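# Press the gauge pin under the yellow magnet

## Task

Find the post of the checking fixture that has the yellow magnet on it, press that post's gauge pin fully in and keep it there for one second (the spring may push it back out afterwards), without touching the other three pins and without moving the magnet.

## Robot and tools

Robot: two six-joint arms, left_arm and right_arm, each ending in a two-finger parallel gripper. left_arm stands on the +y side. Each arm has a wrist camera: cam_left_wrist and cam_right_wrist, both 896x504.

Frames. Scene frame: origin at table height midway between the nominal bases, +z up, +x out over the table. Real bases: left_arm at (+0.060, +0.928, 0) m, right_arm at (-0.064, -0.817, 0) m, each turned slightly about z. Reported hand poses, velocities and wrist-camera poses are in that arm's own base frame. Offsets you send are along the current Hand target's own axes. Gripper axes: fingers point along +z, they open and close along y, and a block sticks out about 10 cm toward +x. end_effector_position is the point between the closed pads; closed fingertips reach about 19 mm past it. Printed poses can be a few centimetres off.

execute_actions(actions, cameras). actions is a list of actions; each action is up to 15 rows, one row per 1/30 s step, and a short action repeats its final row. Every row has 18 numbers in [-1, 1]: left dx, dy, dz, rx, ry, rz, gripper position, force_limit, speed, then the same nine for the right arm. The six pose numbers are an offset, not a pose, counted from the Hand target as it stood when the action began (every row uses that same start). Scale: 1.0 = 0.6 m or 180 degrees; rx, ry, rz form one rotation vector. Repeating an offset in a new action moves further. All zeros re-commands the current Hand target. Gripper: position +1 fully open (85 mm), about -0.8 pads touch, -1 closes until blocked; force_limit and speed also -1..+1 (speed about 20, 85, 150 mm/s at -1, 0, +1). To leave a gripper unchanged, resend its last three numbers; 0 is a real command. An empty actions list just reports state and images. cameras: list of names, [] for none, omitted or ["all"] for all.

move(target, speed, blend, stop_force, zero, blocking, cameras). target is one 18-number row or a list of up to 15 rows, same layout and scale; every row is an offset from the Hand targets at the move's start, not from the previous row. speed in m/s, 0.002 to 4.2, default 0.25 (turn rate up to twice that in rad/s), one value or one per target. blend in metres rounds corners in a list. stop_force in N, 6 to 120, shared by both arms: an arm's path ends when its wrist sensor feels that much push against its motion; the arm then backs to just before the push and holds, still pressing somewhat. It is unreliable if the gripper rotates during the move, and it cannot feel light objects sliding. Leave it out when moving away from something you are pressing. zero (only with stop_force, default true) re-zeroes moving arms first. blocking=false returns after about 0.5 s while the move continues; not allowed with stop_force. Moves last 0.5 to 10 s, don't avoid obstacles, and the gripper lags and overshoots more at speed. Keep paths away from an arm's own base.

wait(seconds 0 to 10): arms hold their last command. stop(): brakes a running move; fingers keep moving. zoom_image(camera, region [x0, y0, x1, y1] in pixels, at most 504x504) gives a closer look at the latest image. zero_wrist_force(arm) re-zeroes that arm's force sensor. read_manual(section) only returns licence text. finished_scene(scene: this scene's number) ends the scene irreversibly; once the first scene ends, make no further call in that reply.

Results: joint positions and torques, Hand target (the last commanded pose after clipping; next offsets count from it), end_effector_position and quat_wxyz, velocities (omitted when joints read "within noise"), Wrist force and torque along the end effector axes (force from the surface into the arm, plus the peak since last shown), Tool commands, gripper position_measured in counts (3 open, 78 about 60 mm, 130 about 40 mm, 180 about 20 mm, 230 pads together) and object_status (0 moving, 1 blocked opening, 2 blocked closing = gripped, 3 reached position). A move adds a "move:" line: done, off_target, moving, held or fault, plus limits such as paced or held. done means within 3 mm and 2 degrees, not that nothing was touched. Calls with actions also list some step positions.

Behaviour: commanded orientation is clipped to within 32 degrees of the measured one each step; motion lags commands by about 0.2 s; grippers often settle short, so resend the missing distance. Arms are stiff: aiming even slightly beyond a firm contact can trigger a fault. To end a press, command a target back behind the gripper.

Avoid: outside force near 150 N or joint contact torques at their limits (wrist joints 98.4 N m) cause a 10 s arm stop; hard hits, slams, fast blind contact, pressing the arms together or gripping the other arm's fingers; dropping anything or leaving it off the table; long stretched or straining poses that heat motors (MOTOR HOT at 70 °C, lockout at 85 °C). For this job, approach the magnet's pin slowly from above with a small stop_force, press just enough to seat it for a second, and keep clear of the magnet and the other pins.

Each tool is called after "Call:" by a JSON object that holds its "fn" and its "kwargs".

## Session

Call:
{"fn": "execute_actions", "kwargs": {"actions": []}}

Scene clock: 0.00 s.
left_arm: end_effector_position=(+1.6020, +0.5513, +0.3701) position_measured=3 object_status=3 end_effector_quat_wxyz=(-0.049, +0.940, +0.190, +0.279) | right_arm: end_effector_position=(+0.4481, +0.4679, +0.3319) position_measured=3 object_status=3 end_effector_quat_wxyz=(-0.272, +0.502, +0.649, +0.503)
Joint positions: left_arm=[0.193 -0.686 0.985 -2.439 -1.472 -3.319] | right_arm=[4.007 -1.969 -2.772 1.193 2.076 2.519]
Joint velocities: within noise
Joint torques (N m): no reading
Motor temperatures (°C): left_arm=[24 35 26 38 34 34] | right_arm=[28 35 36 37 34 38]
Wrist force (N): no reading
Wrist torque (N m): no reading
Wrist force, peak (N): no reading
Hand target: left_arm +1.6020, +0.5513, +0.3701; -0.049, +0.940, +0.190, +0.279 | right_arm +0.4481, +0.4679, +0.3319; -0.272, +0.502, +0.649, +0.503
Tool commands: left_gripper/position=+1.0 left_gripper/force_limit=+1.0 left_gripper/speed=+1.0 right_gripper/position=+1.0 right_gripper/force_limit=+1.0 right_gripper/speed=+1.0
camera_calibration:
cam_left_wrist: T_world_to_cam=[[0.280319, -0.958405, -0.0536817, 0.116011], [-0.933413, -0.259108, -0.248199, 1.75322], [0.223966, 0.119682, -0.967221, 0.0591923], [0, 0, 0, 1]] pos_world=[1.5907, 0.558373, 0.498626]
cam_right_wrist: T_world_to_cam=[[0.956613, -0.13676, 0.257272, -0.433465], [0.120637, -0.61784, -0.776995, 0.502422], [0.265214, 0.774319, -0.574535, -0.162484], [0, 0, 0, 1]] pos_world=[0.39714, 0.37695, 0.408545]

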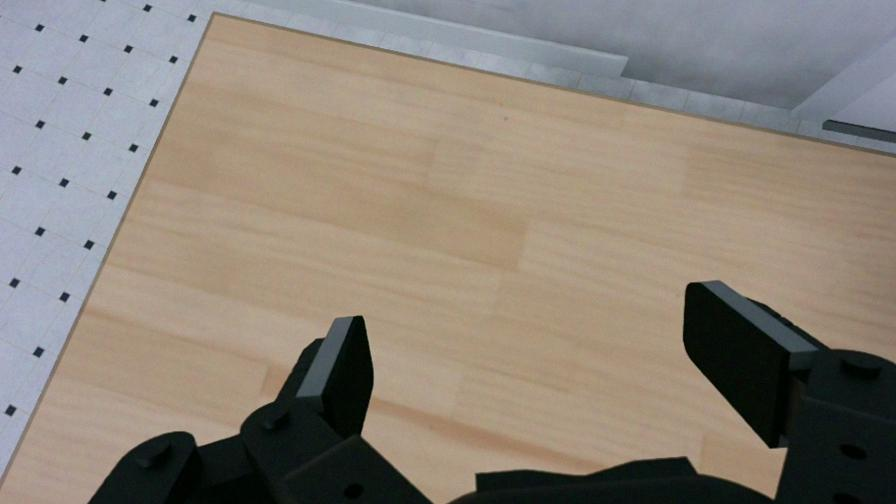

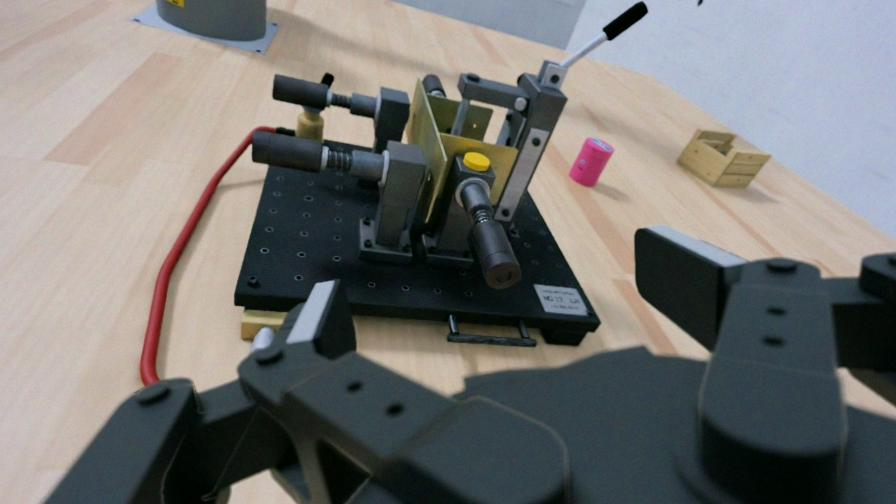

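Call:
{"fn": "move", "kwargs": {"target": [0,0,0,0,0,0,1,1,1,-0.217,0.079,0.258,0.0744,-0.0397,0.1019,-1,1,0], "speed": 0.25, "cameras": ["cam_right_wrist"]}}

Scene clock: 3.27 s.
left_arm: end_effector_position=(+1.6020, +0.5513, +0.3701) position_measured=3 object_status=3 end_effector_quat_wxyz=(-0.049, +0.940, +0.190, +0.279) | right_arm: end_effector_position=(+0.5607, +0.5614, +0.1846) position_measured=232 object_status=3 end_effector_quat_wxyz=(-0.364, +0.594, +0.630, +0.342)
Joint positions: left_arm=[0.193 -0.686 0.985 -2.439 -1.472 -3.319] | right_arm=[3.899 -2.14 -2.525 0.79 2.296 2.604]
Joint velocities: within noise
Joint torques (N m): left_arm=[0.35 -270.63 -104.82 -11.47 0.44 -1.06] | right_arm=[-18.6 110.36 32.77 5.67 8.61 -6.92]
Motor temperatures (°C): left_arm=[24 35 26 38 34 34] | right_arm=[28 35 36 37 34 38]
Wrist force (N): left_arm=[0.1 -0.3 -0.3] | right_arm=[-0.6 0.6 0.5]
Wrist torque (N m): left_arm=[-0.06 -0.03 -0.01] | right_arm=[0.10 0.45 -0.47]
Wrist force, peak (N): left_arm=[0.6 -0.4 -0.5] | right_arm=[-1.5 2.6 2.5]
Hand target: left_arm +1.6020, +0.5513, +0.3701; -0.049, +0.940, +0.190, +0.279 | right_arm +0.5608, +0.5615, +0.1845; -0.364, +0.594, +0.630, +0.342
Off the commanded pose: left_arm 0.000 m, 0 deg | right_arm 0.000 m, 0 deg.
move: done
camera_calibration:
cam_right_wrist: T_world_to_cam=[[0.990674, -0.0839132, -0.107347, -0.471912], [-0.13454, -0.726962, -0.673369, 0.617391], [-0.0215323, 0.681531, -0.731472, -0.107534], [0, 0, 0, 1]] pos_world=[0.54826, 0.482508, 0.286416]
Images, in order (width x height): cam_right_wrist 896x504.

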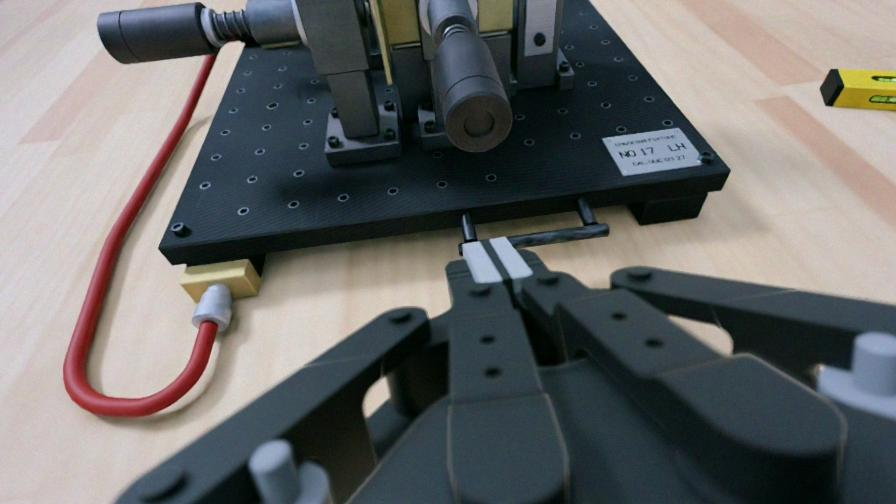

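Call:
{"fn": "move", "kwargs": {"target": [0,0,0,0,0,0,1,1,1,0.041,0.018,0.0935,0,0,0,-1,1,0], "speed": 0.12, "stop_force": 15, "cameras": ["cam_right_wrist"]}}

Scene clock: 6.07 s.
left_arm: end_effector_position=(+1.6020, +0.5513, +0.3701) position_measured=3 object_status=3 end_effector_quat_wxyz=(-0.049, +0.940, +0.190, +0.279) | right_arm: end_effector_position=(+0.5679, +0.6229, +0.1777) position_measured=232 object_status=3 end_effector_quat_wxyz=(-0.364, +0.594, +0.630, +0.342)
Joint positions: left_arm=[0.193 -0.686 0.985 -2.439 -1.472 -3.319] | right_arm=[3.961 -2.165 -2.469 0.793 2.25 2.657]
Joint velocities: within noise
Joint torques (N m): left_arm=[-0.73 -270.03 -105.01 -11.75 0.85 -0.78] | right_arm=[21.21 109.95 30.69 4.52 -1.93 5.98]
Motor temperatures (°C): left_arm=[24 35 26 38 34 34] | right_arm=[28 35 36 37 34 38]
Wrist force (N): left_arm=[0.0 -0.1 -0.4] | right_arm=[-0.7 1.0 -0.5]
Wrist torque (N m): left_arm=[-0.02 -0.01 0.00] | right_arm=[0.24 0.44 -0.45]
Wrist force, peak (N): left_arm=[0.6 -0.2 -0.4] | right_arm=[0.6 1.2 1.3]
Hand target: left_arm +1.6020, +0.5513, +0.3701; -0.049, +0.940, +0.190, +0.279 | right_arm +0.5679, +0.6229, +0.1777; -0.364, +0.594, +0.630, +0.342
Off the commanded pose: left_arm 0.000 m, 0 deg | right_arm 0.000 m, 0 deg.
move: done
camera_calibration:
cam_right_wrist: T_world_to_cam=[[0.990673, -0.0838553, -0.107402, -0.47464], [-0.134532, -0.727067, -0.673257, 0.658443], [-0.0216325, 0.681427, -0.731567, -0.154201], [0, 0, 0, 1]] pos_world=[0.55546, 0.544007, 0.279516]
Images, in order (width x height): cam_right_wrist 896x504.

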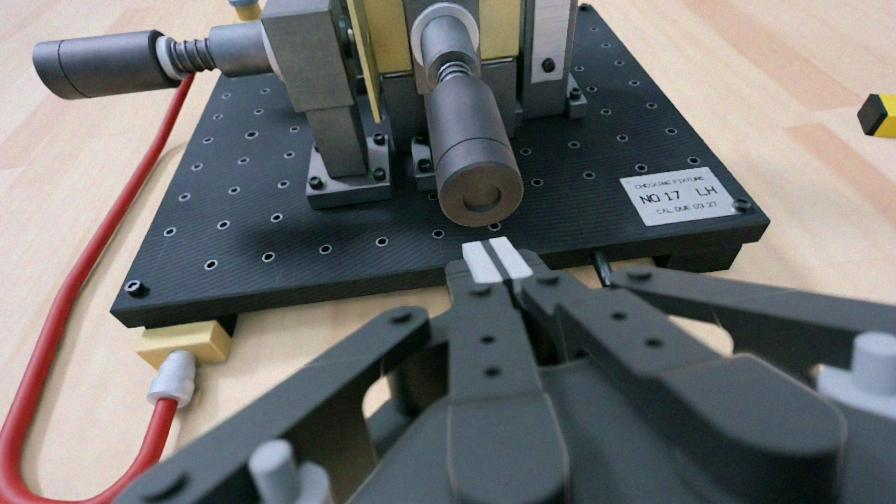

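Call:
{"fn": "move", "kwargs": {"target": [[0,0,0,0,0,0,1,1,1,0.022,0.002,0.045,0,0,0,-1,1,0],[0,0,0,0,0,0,1,1,1,0.049,0.0045,0.091,0,0,0,-1,1,0]], "speed": [0.06, 0.01], "stop_force": 25, "cameras": ["cam_right_wrist"]}}

Scene clock: 11.33 s.
left_arm: end_effector_position=(+1.6020, +0.5513, +0.3701) position_measured=3 object_status=3 end_effector_quat_wxyz=(-0.049, +0.940, +0.190, +0.279) | right_arm: end_effector_position=(+0.5669, +0.6808, +0.1758) position_measured=232 object_status=3 end_effector_quat_wxyz=(-0.364, +0.594, +0.630, +0.342)
Joint positions: left_arm=[0.193 -0.686 0.985 -2.439 -1.472 -3.319] | right_arm=[4.02 -2.179 -2.421 0.788 2.204 2.704]
Joint velocities: within noise
Joint torques (N m): left_arm=[2.05 -274.65 -103.7 -12.05 0.61 -0.49] | right_arm=[-2.13 157.97 25.48 14.07 7.96 -7.05]
Motor temperatures (°C): left_arm=[24 35 26 38 34 34] | right_arm=[28 35 36 37 34 38]
Wrist force (N): left_arm=[0.4 0.1 -0.2] | right_arm=[-11.1 -2.5 -27.6]
Wrist torque (N m): left_arm=[0.02 -0.09 -0.01] | right_arm=[0.00 0.56 -0.28]
Wrist force, peak (N): left_arm=[0.6 -0.2 -0.5] | right_arm=[-27.1 -4.6 -60.7]
Hand target: left_arm +1.6020, +0.5513, +0.3701; -0.049, +0.940, +0.190, +0.279 | right_arm +0.5669, +0.6808, +0.1758; -0.364, +0.594, +0.630, +0.342 (not the last commanded pose)
Off the commanded pose: left_arm 0.000 m, 0 deg | right_arm 0.004 m, 0 deg.
move: contact (right_arm); path passed 1 of 2 targets
camera_calibration:
cam_right_wrist: T_world_to_cam=[[0.99067, -0.0837952, -0.107481, -0.469011], [-0.134542, -0.727075, -0.673246, 0.699134], [-0.0217323, 0.681425, -0.731565, -0.195011], [0, 0, 0, 1]] pos_world=[0.554459, 0.601907, 0.277616]
Images, in order (width x height): cam_right_wrist 896x504.

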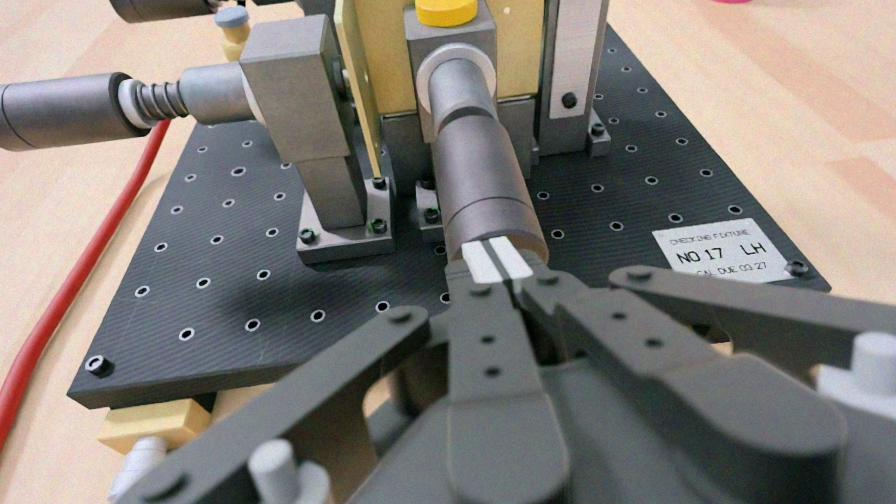

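Call:
{"fn": "wait", "kwargs": {"seconds": 1.1, "cameras": []}}

Call:
{"fn": "move", "kwargs": {"target": [0,0,0,0,0,0,1,1,1,-0.045,-0.004,-0.08,0,0,0,-1,1,0], "speed": 0.12, "cameras": ["cam_right_wrist"]}}

Scene clock: 14.43 s.
left_arm: end_effector_position=(+1.6020, +0.5513, +0.3701) position_measured=3 object_status=3 end_effector_quat_wxyz=(-0.049, +0.940, +0.190, +0.279) | right_arm: end_effector_position=(+0.5669, +0.6808, +0.1758) position_measured=232 object_status=3 end_effector_quat_wxyz=(-0.364, +0.594, +0.630, +0.342)
Joint positions: left_arm=[0.193 -0.686 0.985 -2.439 -1.472 -3.319] | right_arm=[4.02 -2.179 -2.421 0.788 2.204 2.704]
Joint velocities: within noise
Joint torques (N m): left_arm=[0.07 -274.85 -105.13 -12.2 1.04 -0.88] | right_arm=[-4.7 161.94 25.03 13.13 4.56 -6.51]
Motor temperatures (°C): left_arm=[24 35 26 38 34 34] | right_arm=[28 35 36 37 34 38]
Wrist force (N): left_arm=[0.1 0.1 -0.2] | right_arm=[-10.8 -2.5 -24.5]
Wrist torque (N m): left_arm=[0.01 -0.03 -0.01] | right_arm=[0.02 0.41 -0.28]
Wrist force, peak (N): left_arm=[0.4 -0.5 -0.4] | right_arm=[-11.1 -2.3 -27.2]
Hand target: left_arm +1.6020, +0.5513, +0.3701; -0.049, +0.940, +0.190, +0.279 | right_arm +0.5669, +0.6808, +0.1758; -0.364, +0.594, +0.630, +0.342 (not the last commanded pose)
Tool commands: left_gripper/position=+1.0 left_gripper/force_limit=+1.0 left_gripper/speed=+1.0 right_gripper/position=-1.0 right_gripper/force_limit=+1.0 right_gripper/speed=+0.0
Off the commanded pose: left_arm 0.000 m, 0 deg | right_arm 0.004 m, 0 deg.
wait: 1.10 s; at rest from the start
No camera images: "cameras" was empty.

Scene clock: 15.37 s.
left_arm: end_effector_position=(+1.6020, +0.5513, +0.3701) position_measured=3 object_status=3 end_effector_quat_wxyz=(-0.049, +0.940, +0.190, +0.279) | right_arm: end_effector_position=(+0.5678, +0.6259, +0.1765) position_measured=232 object_status=3 end_effector_quat_wxyz=(-0.364, +0.594, +0.630, +0.342)
Joint positions: left_arm=[0.193 -0.686 0.985 -2.439 -1.472 -3.319] | right_arm=[3.964 -2.168 -2.466 0.795 2.248 2.66]
Joint velocities: within noise
Joint torques (N m): left_arm=[-1.5 -274.22 -105.68 -12.15 0.68 -0.6] | right_arm=[-15.45 157.96 0.14 4.87 6.86 -6.61]
Motor temperatures (°C): left_arm=[24 35 26 38 34 34] | right_arm=[28 35 36 37 34 38]
Wrist force (N): left_arm=[0.1 0.1 -0.2] | right_arm=[0.3 0.9 -0.2]
Wrist torque (N m): left_arm=[0.02 -0.03 0.00] | right_arm=[0.23 0.26 -0.45]
Wrist force, peak (N): left_arm=[0.4 -0.3 -0.5] | right_arm=[-10.8 -2.7 -24.1]
Hand target: left_arm +1.6020, +0.5513, +0.3701; -0.049, +0.940, +0.190, +0.279 | right_arm +0.5678, +0.6257, +0.1764; -0.364, +0.594, +0.630, +0.342
Off the commanded pose: left_arm 0.000 m, 0 deg | right_arm 0.000 m, 0 deg.
move: done
camera_calibration:
cam_right_wrist: T_world_to_cam=[[0.990689, -0.0838339, -0.107275, -0.474483], [-0.134434, -0.726973, -0.673378, 0.659658], [-0.0215343, 0.68153, -0.731474, -0.157194], [0, 0, 0, 1]] pos_world=[0.55536, 0.546908, 0.278316]
Images, in order (width x height): cam_right_wrist 896x504.

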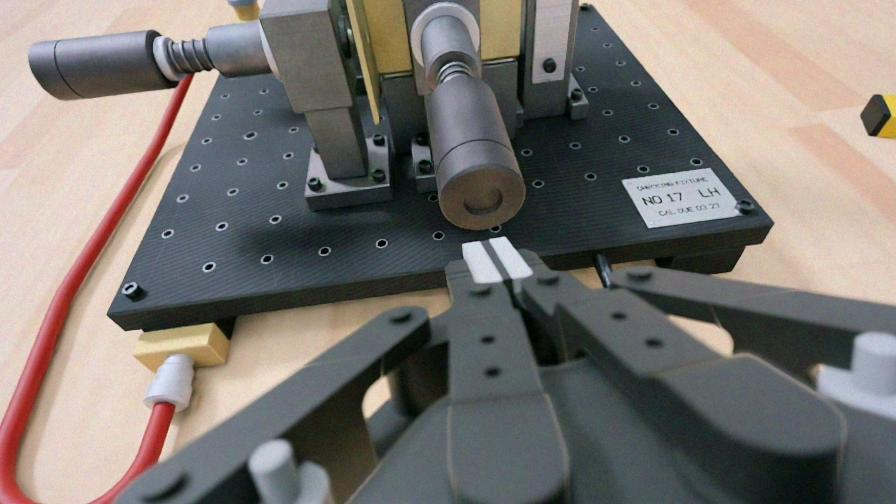

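Call:
{"fn": "finished_scene", "kwargs": {"scene": 2}}

The scene is finished: the task was done.


## Next scene

The same job, from a new start.

Call:
{"fn": "execute_actions", "kwargs": {"actions": []}}

Scene clock: 0.00 s.
left_arm: end_effector_position=(+0.3071, -0.4220, +0.1602) position_measured=3 object_status=3 end_effector_quat_wxyz=(+0.066, +0.956, -0.074, +0.275) | right_arm: end_effector_position=(+0.4900, -0.3027, +0.2369) position_measured=3 object_status=3 end_effector_quat_wxyz=(+0.548, -0.467, -0.511, -0.471)
Joint positions: left_arm=[-1.763 -1.739 2.857 -2.766 -1.003 1.555] | right_arm=[2.511 -2.074 -2.06 -2.212 2.389 -0.015]
Joint velocities: within noise
Joint torques (N m): no reading
Motor temperatures (°C): left_arm=[24 35 26 38 34 33] | right_arm=[28 35 35 36 33 38]
Wrist force (N): no reading
Wrist torque (N m): no reading
Wrist force, peak (N): no reading
Hand target: left_arm +0.3071, -0.4220, +0.1602; +0.066, +0.956, -0.074, +0.275 | right_arm +0.4900, -0.3027, +0.2369; +0.548, -0.467, -0.511, -0.471
Tool commands: left_gripper/position=+1.0 left_gripper/force_limit=+1.0 left_gripper/speed=+1.0 right_gripper/position=+1.0 right_gripper/force_limit=+1.0 right_gripper/speed=+1.0
camera_calibration:
cam_left_wrist: T_world_to_cam=[[-0.285835, -0.958093, 0.0188626, -0.30276], [-0.929607, 0.27245, -0.248197, 0.463413], [0.232657, -0.0884782, -0.968526, 0.172428], [0, 0, 0, 1]] pos_world=[0.304136, -0.401073, 0.28773]
cam_right_wrist: T_world_to_cam=[[0.978979, 0.0562001, -0.196068, -0.399553], [-0.174505, -0.266853, -0.947807, 0.238768], [-0.105588, 0.962097, -0.251436, 0.530477], [0, 0, 0, 1]] pos_world=[0.488832, -0.424199, 0.281347]

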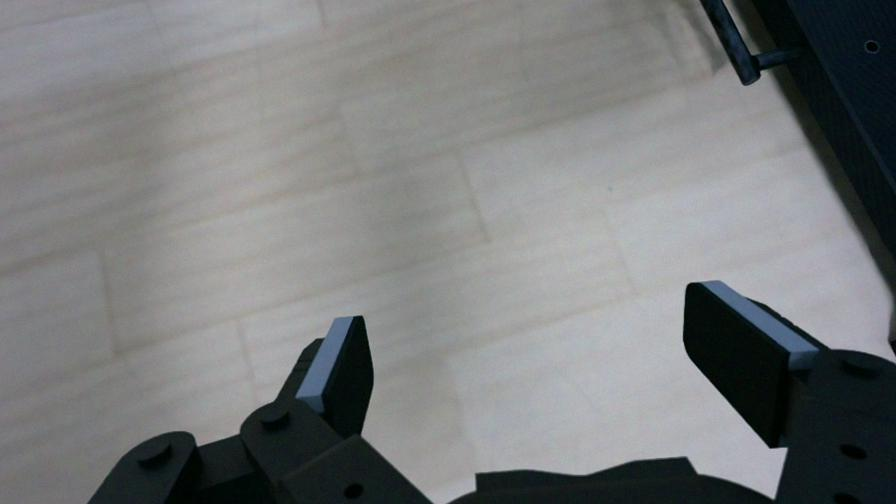

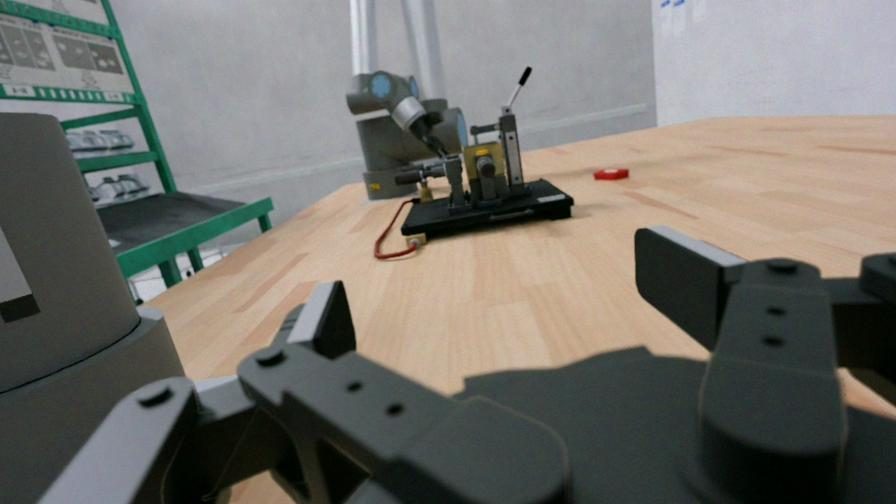

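Call:
{"fn": "zoom_image", "kwargs": {"camera": "cam_right_wrist", "region": [370, 60, 590, 260]}}

Scaled by 2.291 from the camera's 896x504 image, which has a finer 1280x720 frame.

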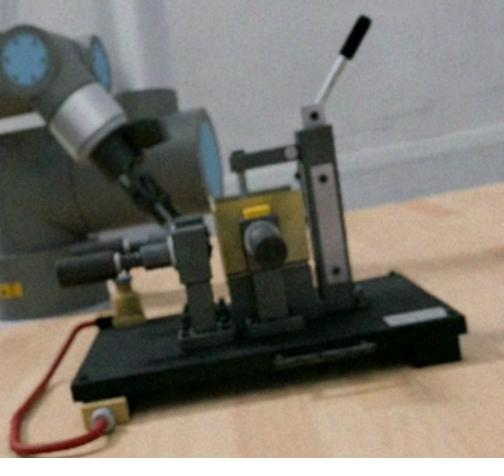

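Call:
{"fn": "move", "kwargs": {"target": [0,0,0,0,0,0,1,1,1,0.046,0.204,0.739,-0.116,-0.177,0.0187,-1,1,0], "speed": 0.35, "cameras": ["cam_right_wrist"]}}

Scene clock: 4.23 s.
left_arm: end_effector_position=(+0.3071, -0.4220, +0.1602) position_measured=3 object_status=3 end_effector_quat_wxyz=(+0.066, +0.956, -0.074, +0.275) | right_arm: end_effector_position=(+0.5591, +0.1509, +0.2797) position_measured=232 object_status=3 end_effector_quat_wxyz=(-0.308, +0.682, +0.535, +0.393)
Joint positions: left_arm=[-1.763 -1.739 2.857 -2.766 -1.003 1.555] | right_arm=[3.286 -1.794 -2.724 0.381 2.501 2.251]
Joint velocities: within noise
Joint torques (N m): left_arm=[2.84 -8.41 -54.79 -9.76 2.64 -1.39] | right_arm=[18.73 50.91 17.99 14.85 -0.18 6.2]
Motor temperatures (°C): left_arm=[24 35 26 38 34 33] | right_arm=[28 35 35 36 33 38]
Wrist force (N): left_arm=[0.0 0.1 -0.2] | right_arm=[-0.6 1.3 1.8]
Wrist torque (N m): left_arm=[0.03 0.01 0.01] | right_arm=[0.74 0.21 -0.09]
Wrist force, peak (N): left_arm=[-0.1 -0.5 -0.2] | right_arm=[1.5 2.8 4.3]
Hand target: left_arm +0.3071, -0.4220, +0.1602; +0.066, +0.956, -0.074, +0.275 | right_arm +0.5590, +0.1509, +0.2797; -0.308, +0.682, +0.534, +0.393
Off the commanded pose: left_arm 0.000 m, 0 deg | right_arm 0.000 m, 0 deg.
move: done
camera_calibration:
cam_right_wrist: T_world_to_cam=[[0.921418, -0.373709, -0.106442, -0.412318], [-0.343502, -0.655333, -0.672715, 0.488593], [0.181645, 0.656414, -0.732206, 0.132232], [0, 0, 0, 1]] pos_world=[0.523731, 0.0793045, 0.381617]
Images, in order (width x height): cam_right_wrist 896x504.

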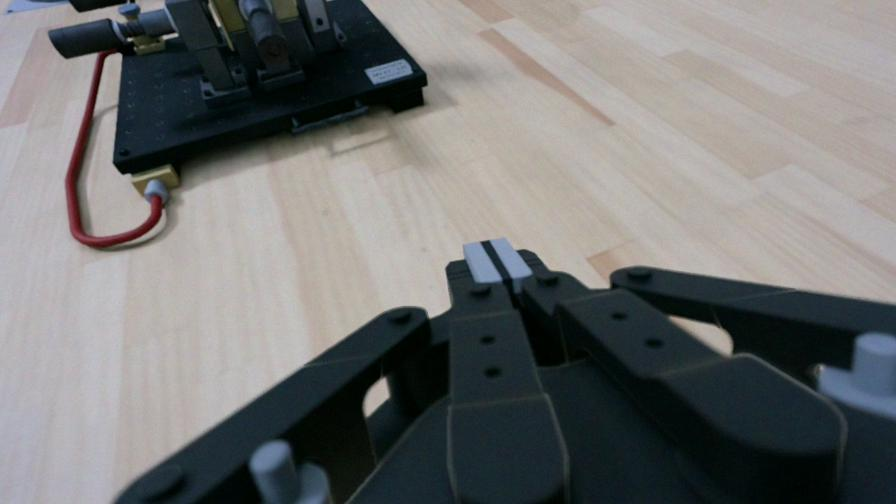

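Call:
{"fn": "zoom_image", "kwargs": {"camera": "cam_right_wrist", "region": [40, 0, 360, 120]}}

Scaled by 1.575 from the camera's 896x504 image, which has a finer 1280x720 frame.

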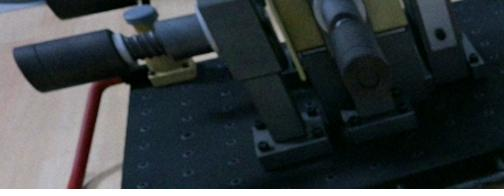

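Call:
{"fn": "move", "kwargs": {"target": [0,0,0,0,0,0,1,1,1,0.174,-0.242,0.6395,0.0625,0.0836,-0.0258,-1,1,0], "speed": 0.3, "cameras": ["cam_right_wrist"]}}

Scene clock: 8.83 s.
left_arm: end_effector_position=(+0.3071, -0.4220, +0.1602) position_measured=3 object_status=3 end_effector_quat_wxyz=(+0.066, +0.956, -0.074, +0.275) | right_arm: end_effector_position=(+0.5098, +0.5586, +0.1777) position_measured=232 object_status=3 end_effector_quat_wxyz=(-0.424, +0.569, +0.552, +0.437)
Joint positions: left_arm=[-1.763 -1.739 2.857 -2.766 -1.003 1.555] | right_arm=[3.951 -2.393 -2.557 1.462 2.273 2.914]
Joint velocities: within noise
Joint torques (N m): left_arm=[0.42 -11.93 -53.26 -10.19 3.73 -1.17] | right_arm=[17.22 124.9 0.24 12.9 -2.56 5.91]
Motor temperatures (°C): left_arm=[24 35 26 38 34 33] | right_arm=[28 35 35 36 33 38]
Wrist force (N): left_arm=[0.0 0.3 0.0] | right_arm=[0.2 -0.4 1.1]
Wrist torque (N m): left_arm=[0.05 0.00 0.00] | right_arm=[0.12 0.01 -0.11]
Wrist force, peak (N): left_arm=[0.4 0.1 -0.3] | right_arm=[-0.2 -0.3 4.5]
Hand target: left_arm +0.3071, -0.4220, +0.1602; +0.066, +0.956, -0.074, +0.275 | right_arm +0.5098, +0.5588, +0.1777; -0.424, +0.569, +0.552, +0.437
Off the commanded pose: left_arm 0.000 m, 0 deg | right_arm 0.000 m, 0 deg.
move: done
camera_calibration:
cam_right_wrist: T_world_to_cam=[[0.980257, -0.139242, -0.140382, -0.380339], [-0.19265, -0.512759, -0.836639, 0.542825], [0.0445127, 0.847166, -0.52946, -0.273843], [0, 0, 0, 1]] pos_world=[0.489595, 0.457369, 0.255767]
Images, in order (width x height): cam_right_wrist 896x504.

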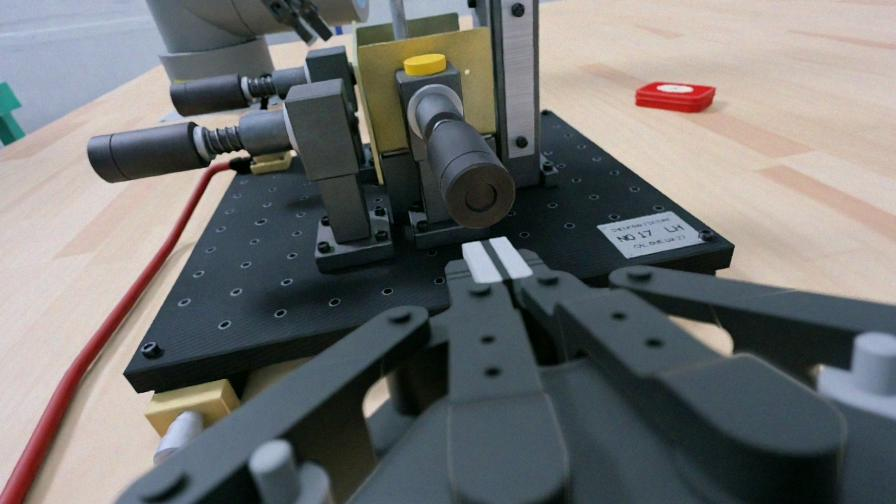

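Call:
{"fn": "move", "kwargs": {"target": [[0,0,0,0,0,0,1,1,1,0.0153,0.0092,0.0825,0,0,0,-1,1,0],[0,0,0,0,0,0,1,1,1,0.0347,0.0075,0.155,0,0,0,-1,1,0]], "speed": [0.06, 0.011], "stop_force": 25, "cameras": ["cam_right_wrist"]}}

Scene clock: 15.03 s.
left_arm: end_effector_position=(+0.3071, -0.4220, +0.1602) position_measured=3 object_status=3 end_effector_quat_wxyz=(+0.066, +0.956, -0.074, +0.275) | right_arm: end_effector_position=(+0.5171, +0.6490, +0.1738) position_measured=232 object_status=3 end_effector_quat_wxyz=(-0.424, +0.569, +0.552, +0.437)
Joint positions: left_arm=[-1.763 -1.739 2.857 -2.766 -1.003 1.555] | right_arm=[4.05 -2.381 -2.479 1.398 2.179 2.955]
Joint velocities: within noise
Joint torques (N m): left_arm=[1.27 -16.99 -55.78 -9.36 2.9 -1.73] | right_arm=[-14.11 135.93 5.06 10.24 3.45 -7.74]
Motor temperatures (°C): left_arm=[24 35 26 38 34 33] | right_arm=[28 35 35 36 33 38]
Wrist force (N): left_arm=[-0.1 -0.1 -0.3] | right_arm=[-7.6 -6.5 -28.8]
Wrist torque (N m): left_arm=[-0.01 0.03 0.00] | right_arm=[0.35 0.10 -0.13]
Wrist force, peak (N): left_arm=[0.5 0.1 -0.3] | right_arm=[-16.3 -5.2 -73.7]
Hand target: left_arm +0.3071, -0.4220, +0.1602; +0.066, +0.956, -0.074, +0.275 | right_arm +0.5171, +0.6490, +0.1737; -0.424, +0.569, +0.552, +0.437 (not the last commanded pose)
Off the commanded pose: left_arm 0.000 m, 0 deg | right_arm 0.005 m, 0 deg.
move: contact (right_arm); path passed 1 of 2 targets
camera_calibration:
cam_right_wrist: T_world_to_cam=[[0.98026, -0.139142, -0.140461, -0.375505], [-0.192659, -0.512658, -0.836698, 0.587203], [0.0444113, 0.847243, -0.529345, -0.352891], [0, 0, 0, 1]] pos_world=[0.496895, 0.54777, 0.251767]
Images, in order (width x height): cam_right_wrist 896x504.

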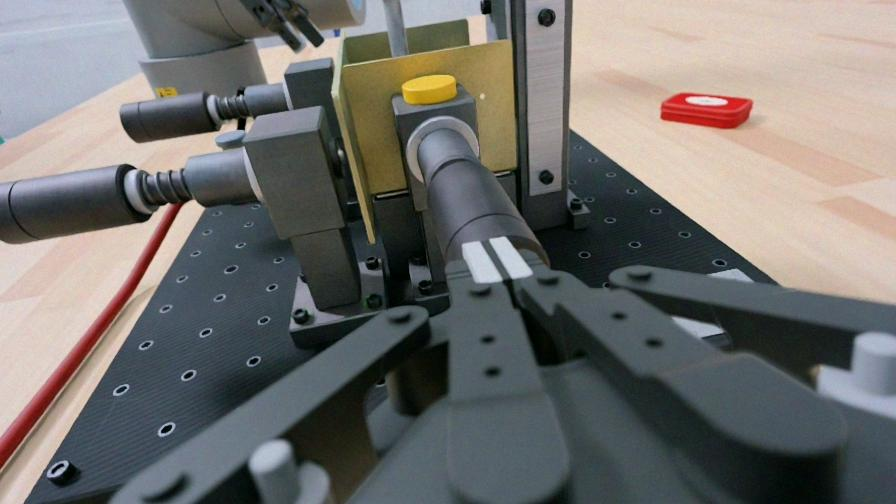

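Fully seated (spring and collar hidden). Hold, then back off.

Call:
{"fn": "wait", "kwargs": {"seconds": 1.1, "cameras": []}}

Call:
{"fn": "move", "kwargs": {"target": [0,0,0,0,0,0,1,1,1,-0.035,0,-0.12,0,0,0,-1,1,0], "speed": 0.15, "cameras": ["cam_right_wrist"]}}

Call:
{"fn": "finished_scene", "kwargs": {"scene": 3}}

Scene clock: 16.30 s.
left_arm: end_effector_position=(+0.3071, -0.4220, +0.1602) position_measured=3 object_status=3 end_effector_quat_wxyz=(+0.066, +0.956, -0.074, +0.275) | right_arm: end_effector_position=(+0.5171, +0.6490, +0.1737) position_measured=232 object_status=3 end_effector_quat_wxyz=(-0.424, +0.569, +0.552, +0.437)
Joint positions: left_arm=[-1.763 -1.739 2.857 -2.766 -1.003 1.555] | right_arm=[4.05 -2.381 -2.479 1.398 2.179 2.955]
Joint velocities: within noise
Joint torques (N m): left_arm=[-3.7 -12.57 -55.07 -9.96 2.8 -1.4] | right_arm=[-6.75 126.68 3.75 9.75 2.95 -7.77]
Motor temperatures (°C): left_arm=[24 35 26 38 34 33] | right_arm=[28 35 35 36 33 38]
Wrist force (N): left_arm=[0.1 -0.1 -0.4] | right_arm=[-5.7 -6.4 -27.5]
Wrist torque (N m): left_arm=[-0.02 0.00 0.00] | right_arm=[0.38 0.04 -0.13]
Wrist force, peak (N): left_arm=[0.0 0.3 -0.3] | right_arm=[-6.8 -6.4 -28.6]
Hand target: left_arm +0.3071, -0.4220, +0.1602; +0.066, +0.956, -0.074, +0.275 | right_arm +0.5171, +0.6490, +0.1737; -0.424, +0.569, +0.552, +0.437 (not the last commanded pose)
Tool commands: left_gripper/position=+1.0 left_gripper/force_limit=+1.0 left_gripper/speed=+1.0 right_gripper/position=-1.0 right_gripper/force_limit=+1.0 right_gripper/speed=+0.0
Off the commanded pose: left_arm 0.000 m, 0 deg | right_arm 0.005 m, 0 deg.
wait: 1.10 s; at rest from the start
No camera images: "cameras" was empty.

Scene clock: 17.30 s.
left_arm: end_effector_position=(+0.3071, -0.4220, +0.1602) position_measured=3 object_status=3 end_effector_quat_wxyz=(+0.066, +0.956, -0.074, +0.275) | right_arm: end_effector_position=(+0.5149, +0.5742, +0.1721) position_measured=232 object_status=3 end_effector_quat_wxyz=(-0.424, +0.569, +0.552, +0.437)
Joint positions: left_arm=[-1.763 -1.739 2.857 -2.766 -1.003 1.555] | right_arm=[3.964 -2.398 -2.538 1.453 2.26 2.92]
Joint velocities: within noise
Joint torques (N m): left_arm=[-3.32 -8.5 -53.35 -8.75 2.72 -1.79] | right_arm=[-31.09 124.57 -21.09 12.21 6.41 -7.65]
Motor temperatures (°C): left_arm=[24 35 26 38 34 33] | right_arm=[28 35 35 36 33 38]
Wrist force (N): left_arm=[0.0 0.1 -0.1] | right_arm=[0.1 -0.9 1.3]
Wrist torque (N m): left_arm=[0.02 0.00 0.01] | right_arm=[0.06 0.02 -0.09]
Wrist force, peak (N): left_arm=[-0.2 0.3 -0.5] | right_arm=[-6.0 -6.4 -27.1]
Hand target: left_arm +0.3071, -0.4220, +0.1602; +0.066, +0.956, -0.074, +0.275 | right_arm +0.5149, +0.5740, +0.1721; -0.424, +0.569, +0.552, +0.437
Off the commanded pose: left_arm 0.000 m, 0 deg | right_arm 0.000 m, 0 deg.
move: done
camera_calibration:
cam_right_wrist: T_world_to_cam=[[0.98026, -0.139142, -0.140461, -0.383995], [-0.192659, -0.512658, -0.836698, 0.54701], [0.0444113, 0.847243, -0.529345, -0.290319], [0, 0, 0, 1]] pos_world=[0.494695, 0.47297, 0.250067]
Images, in order (width x height): cam_right_wrist 896x504.

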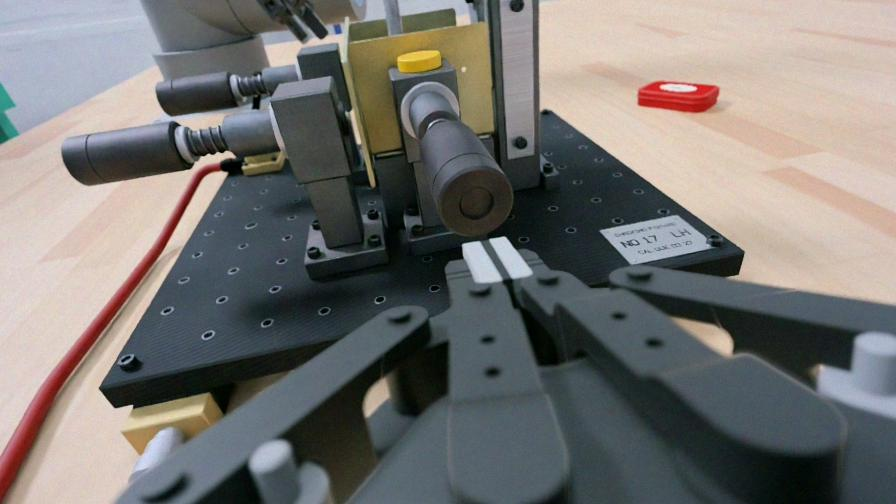

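The scene is finished: the task was done.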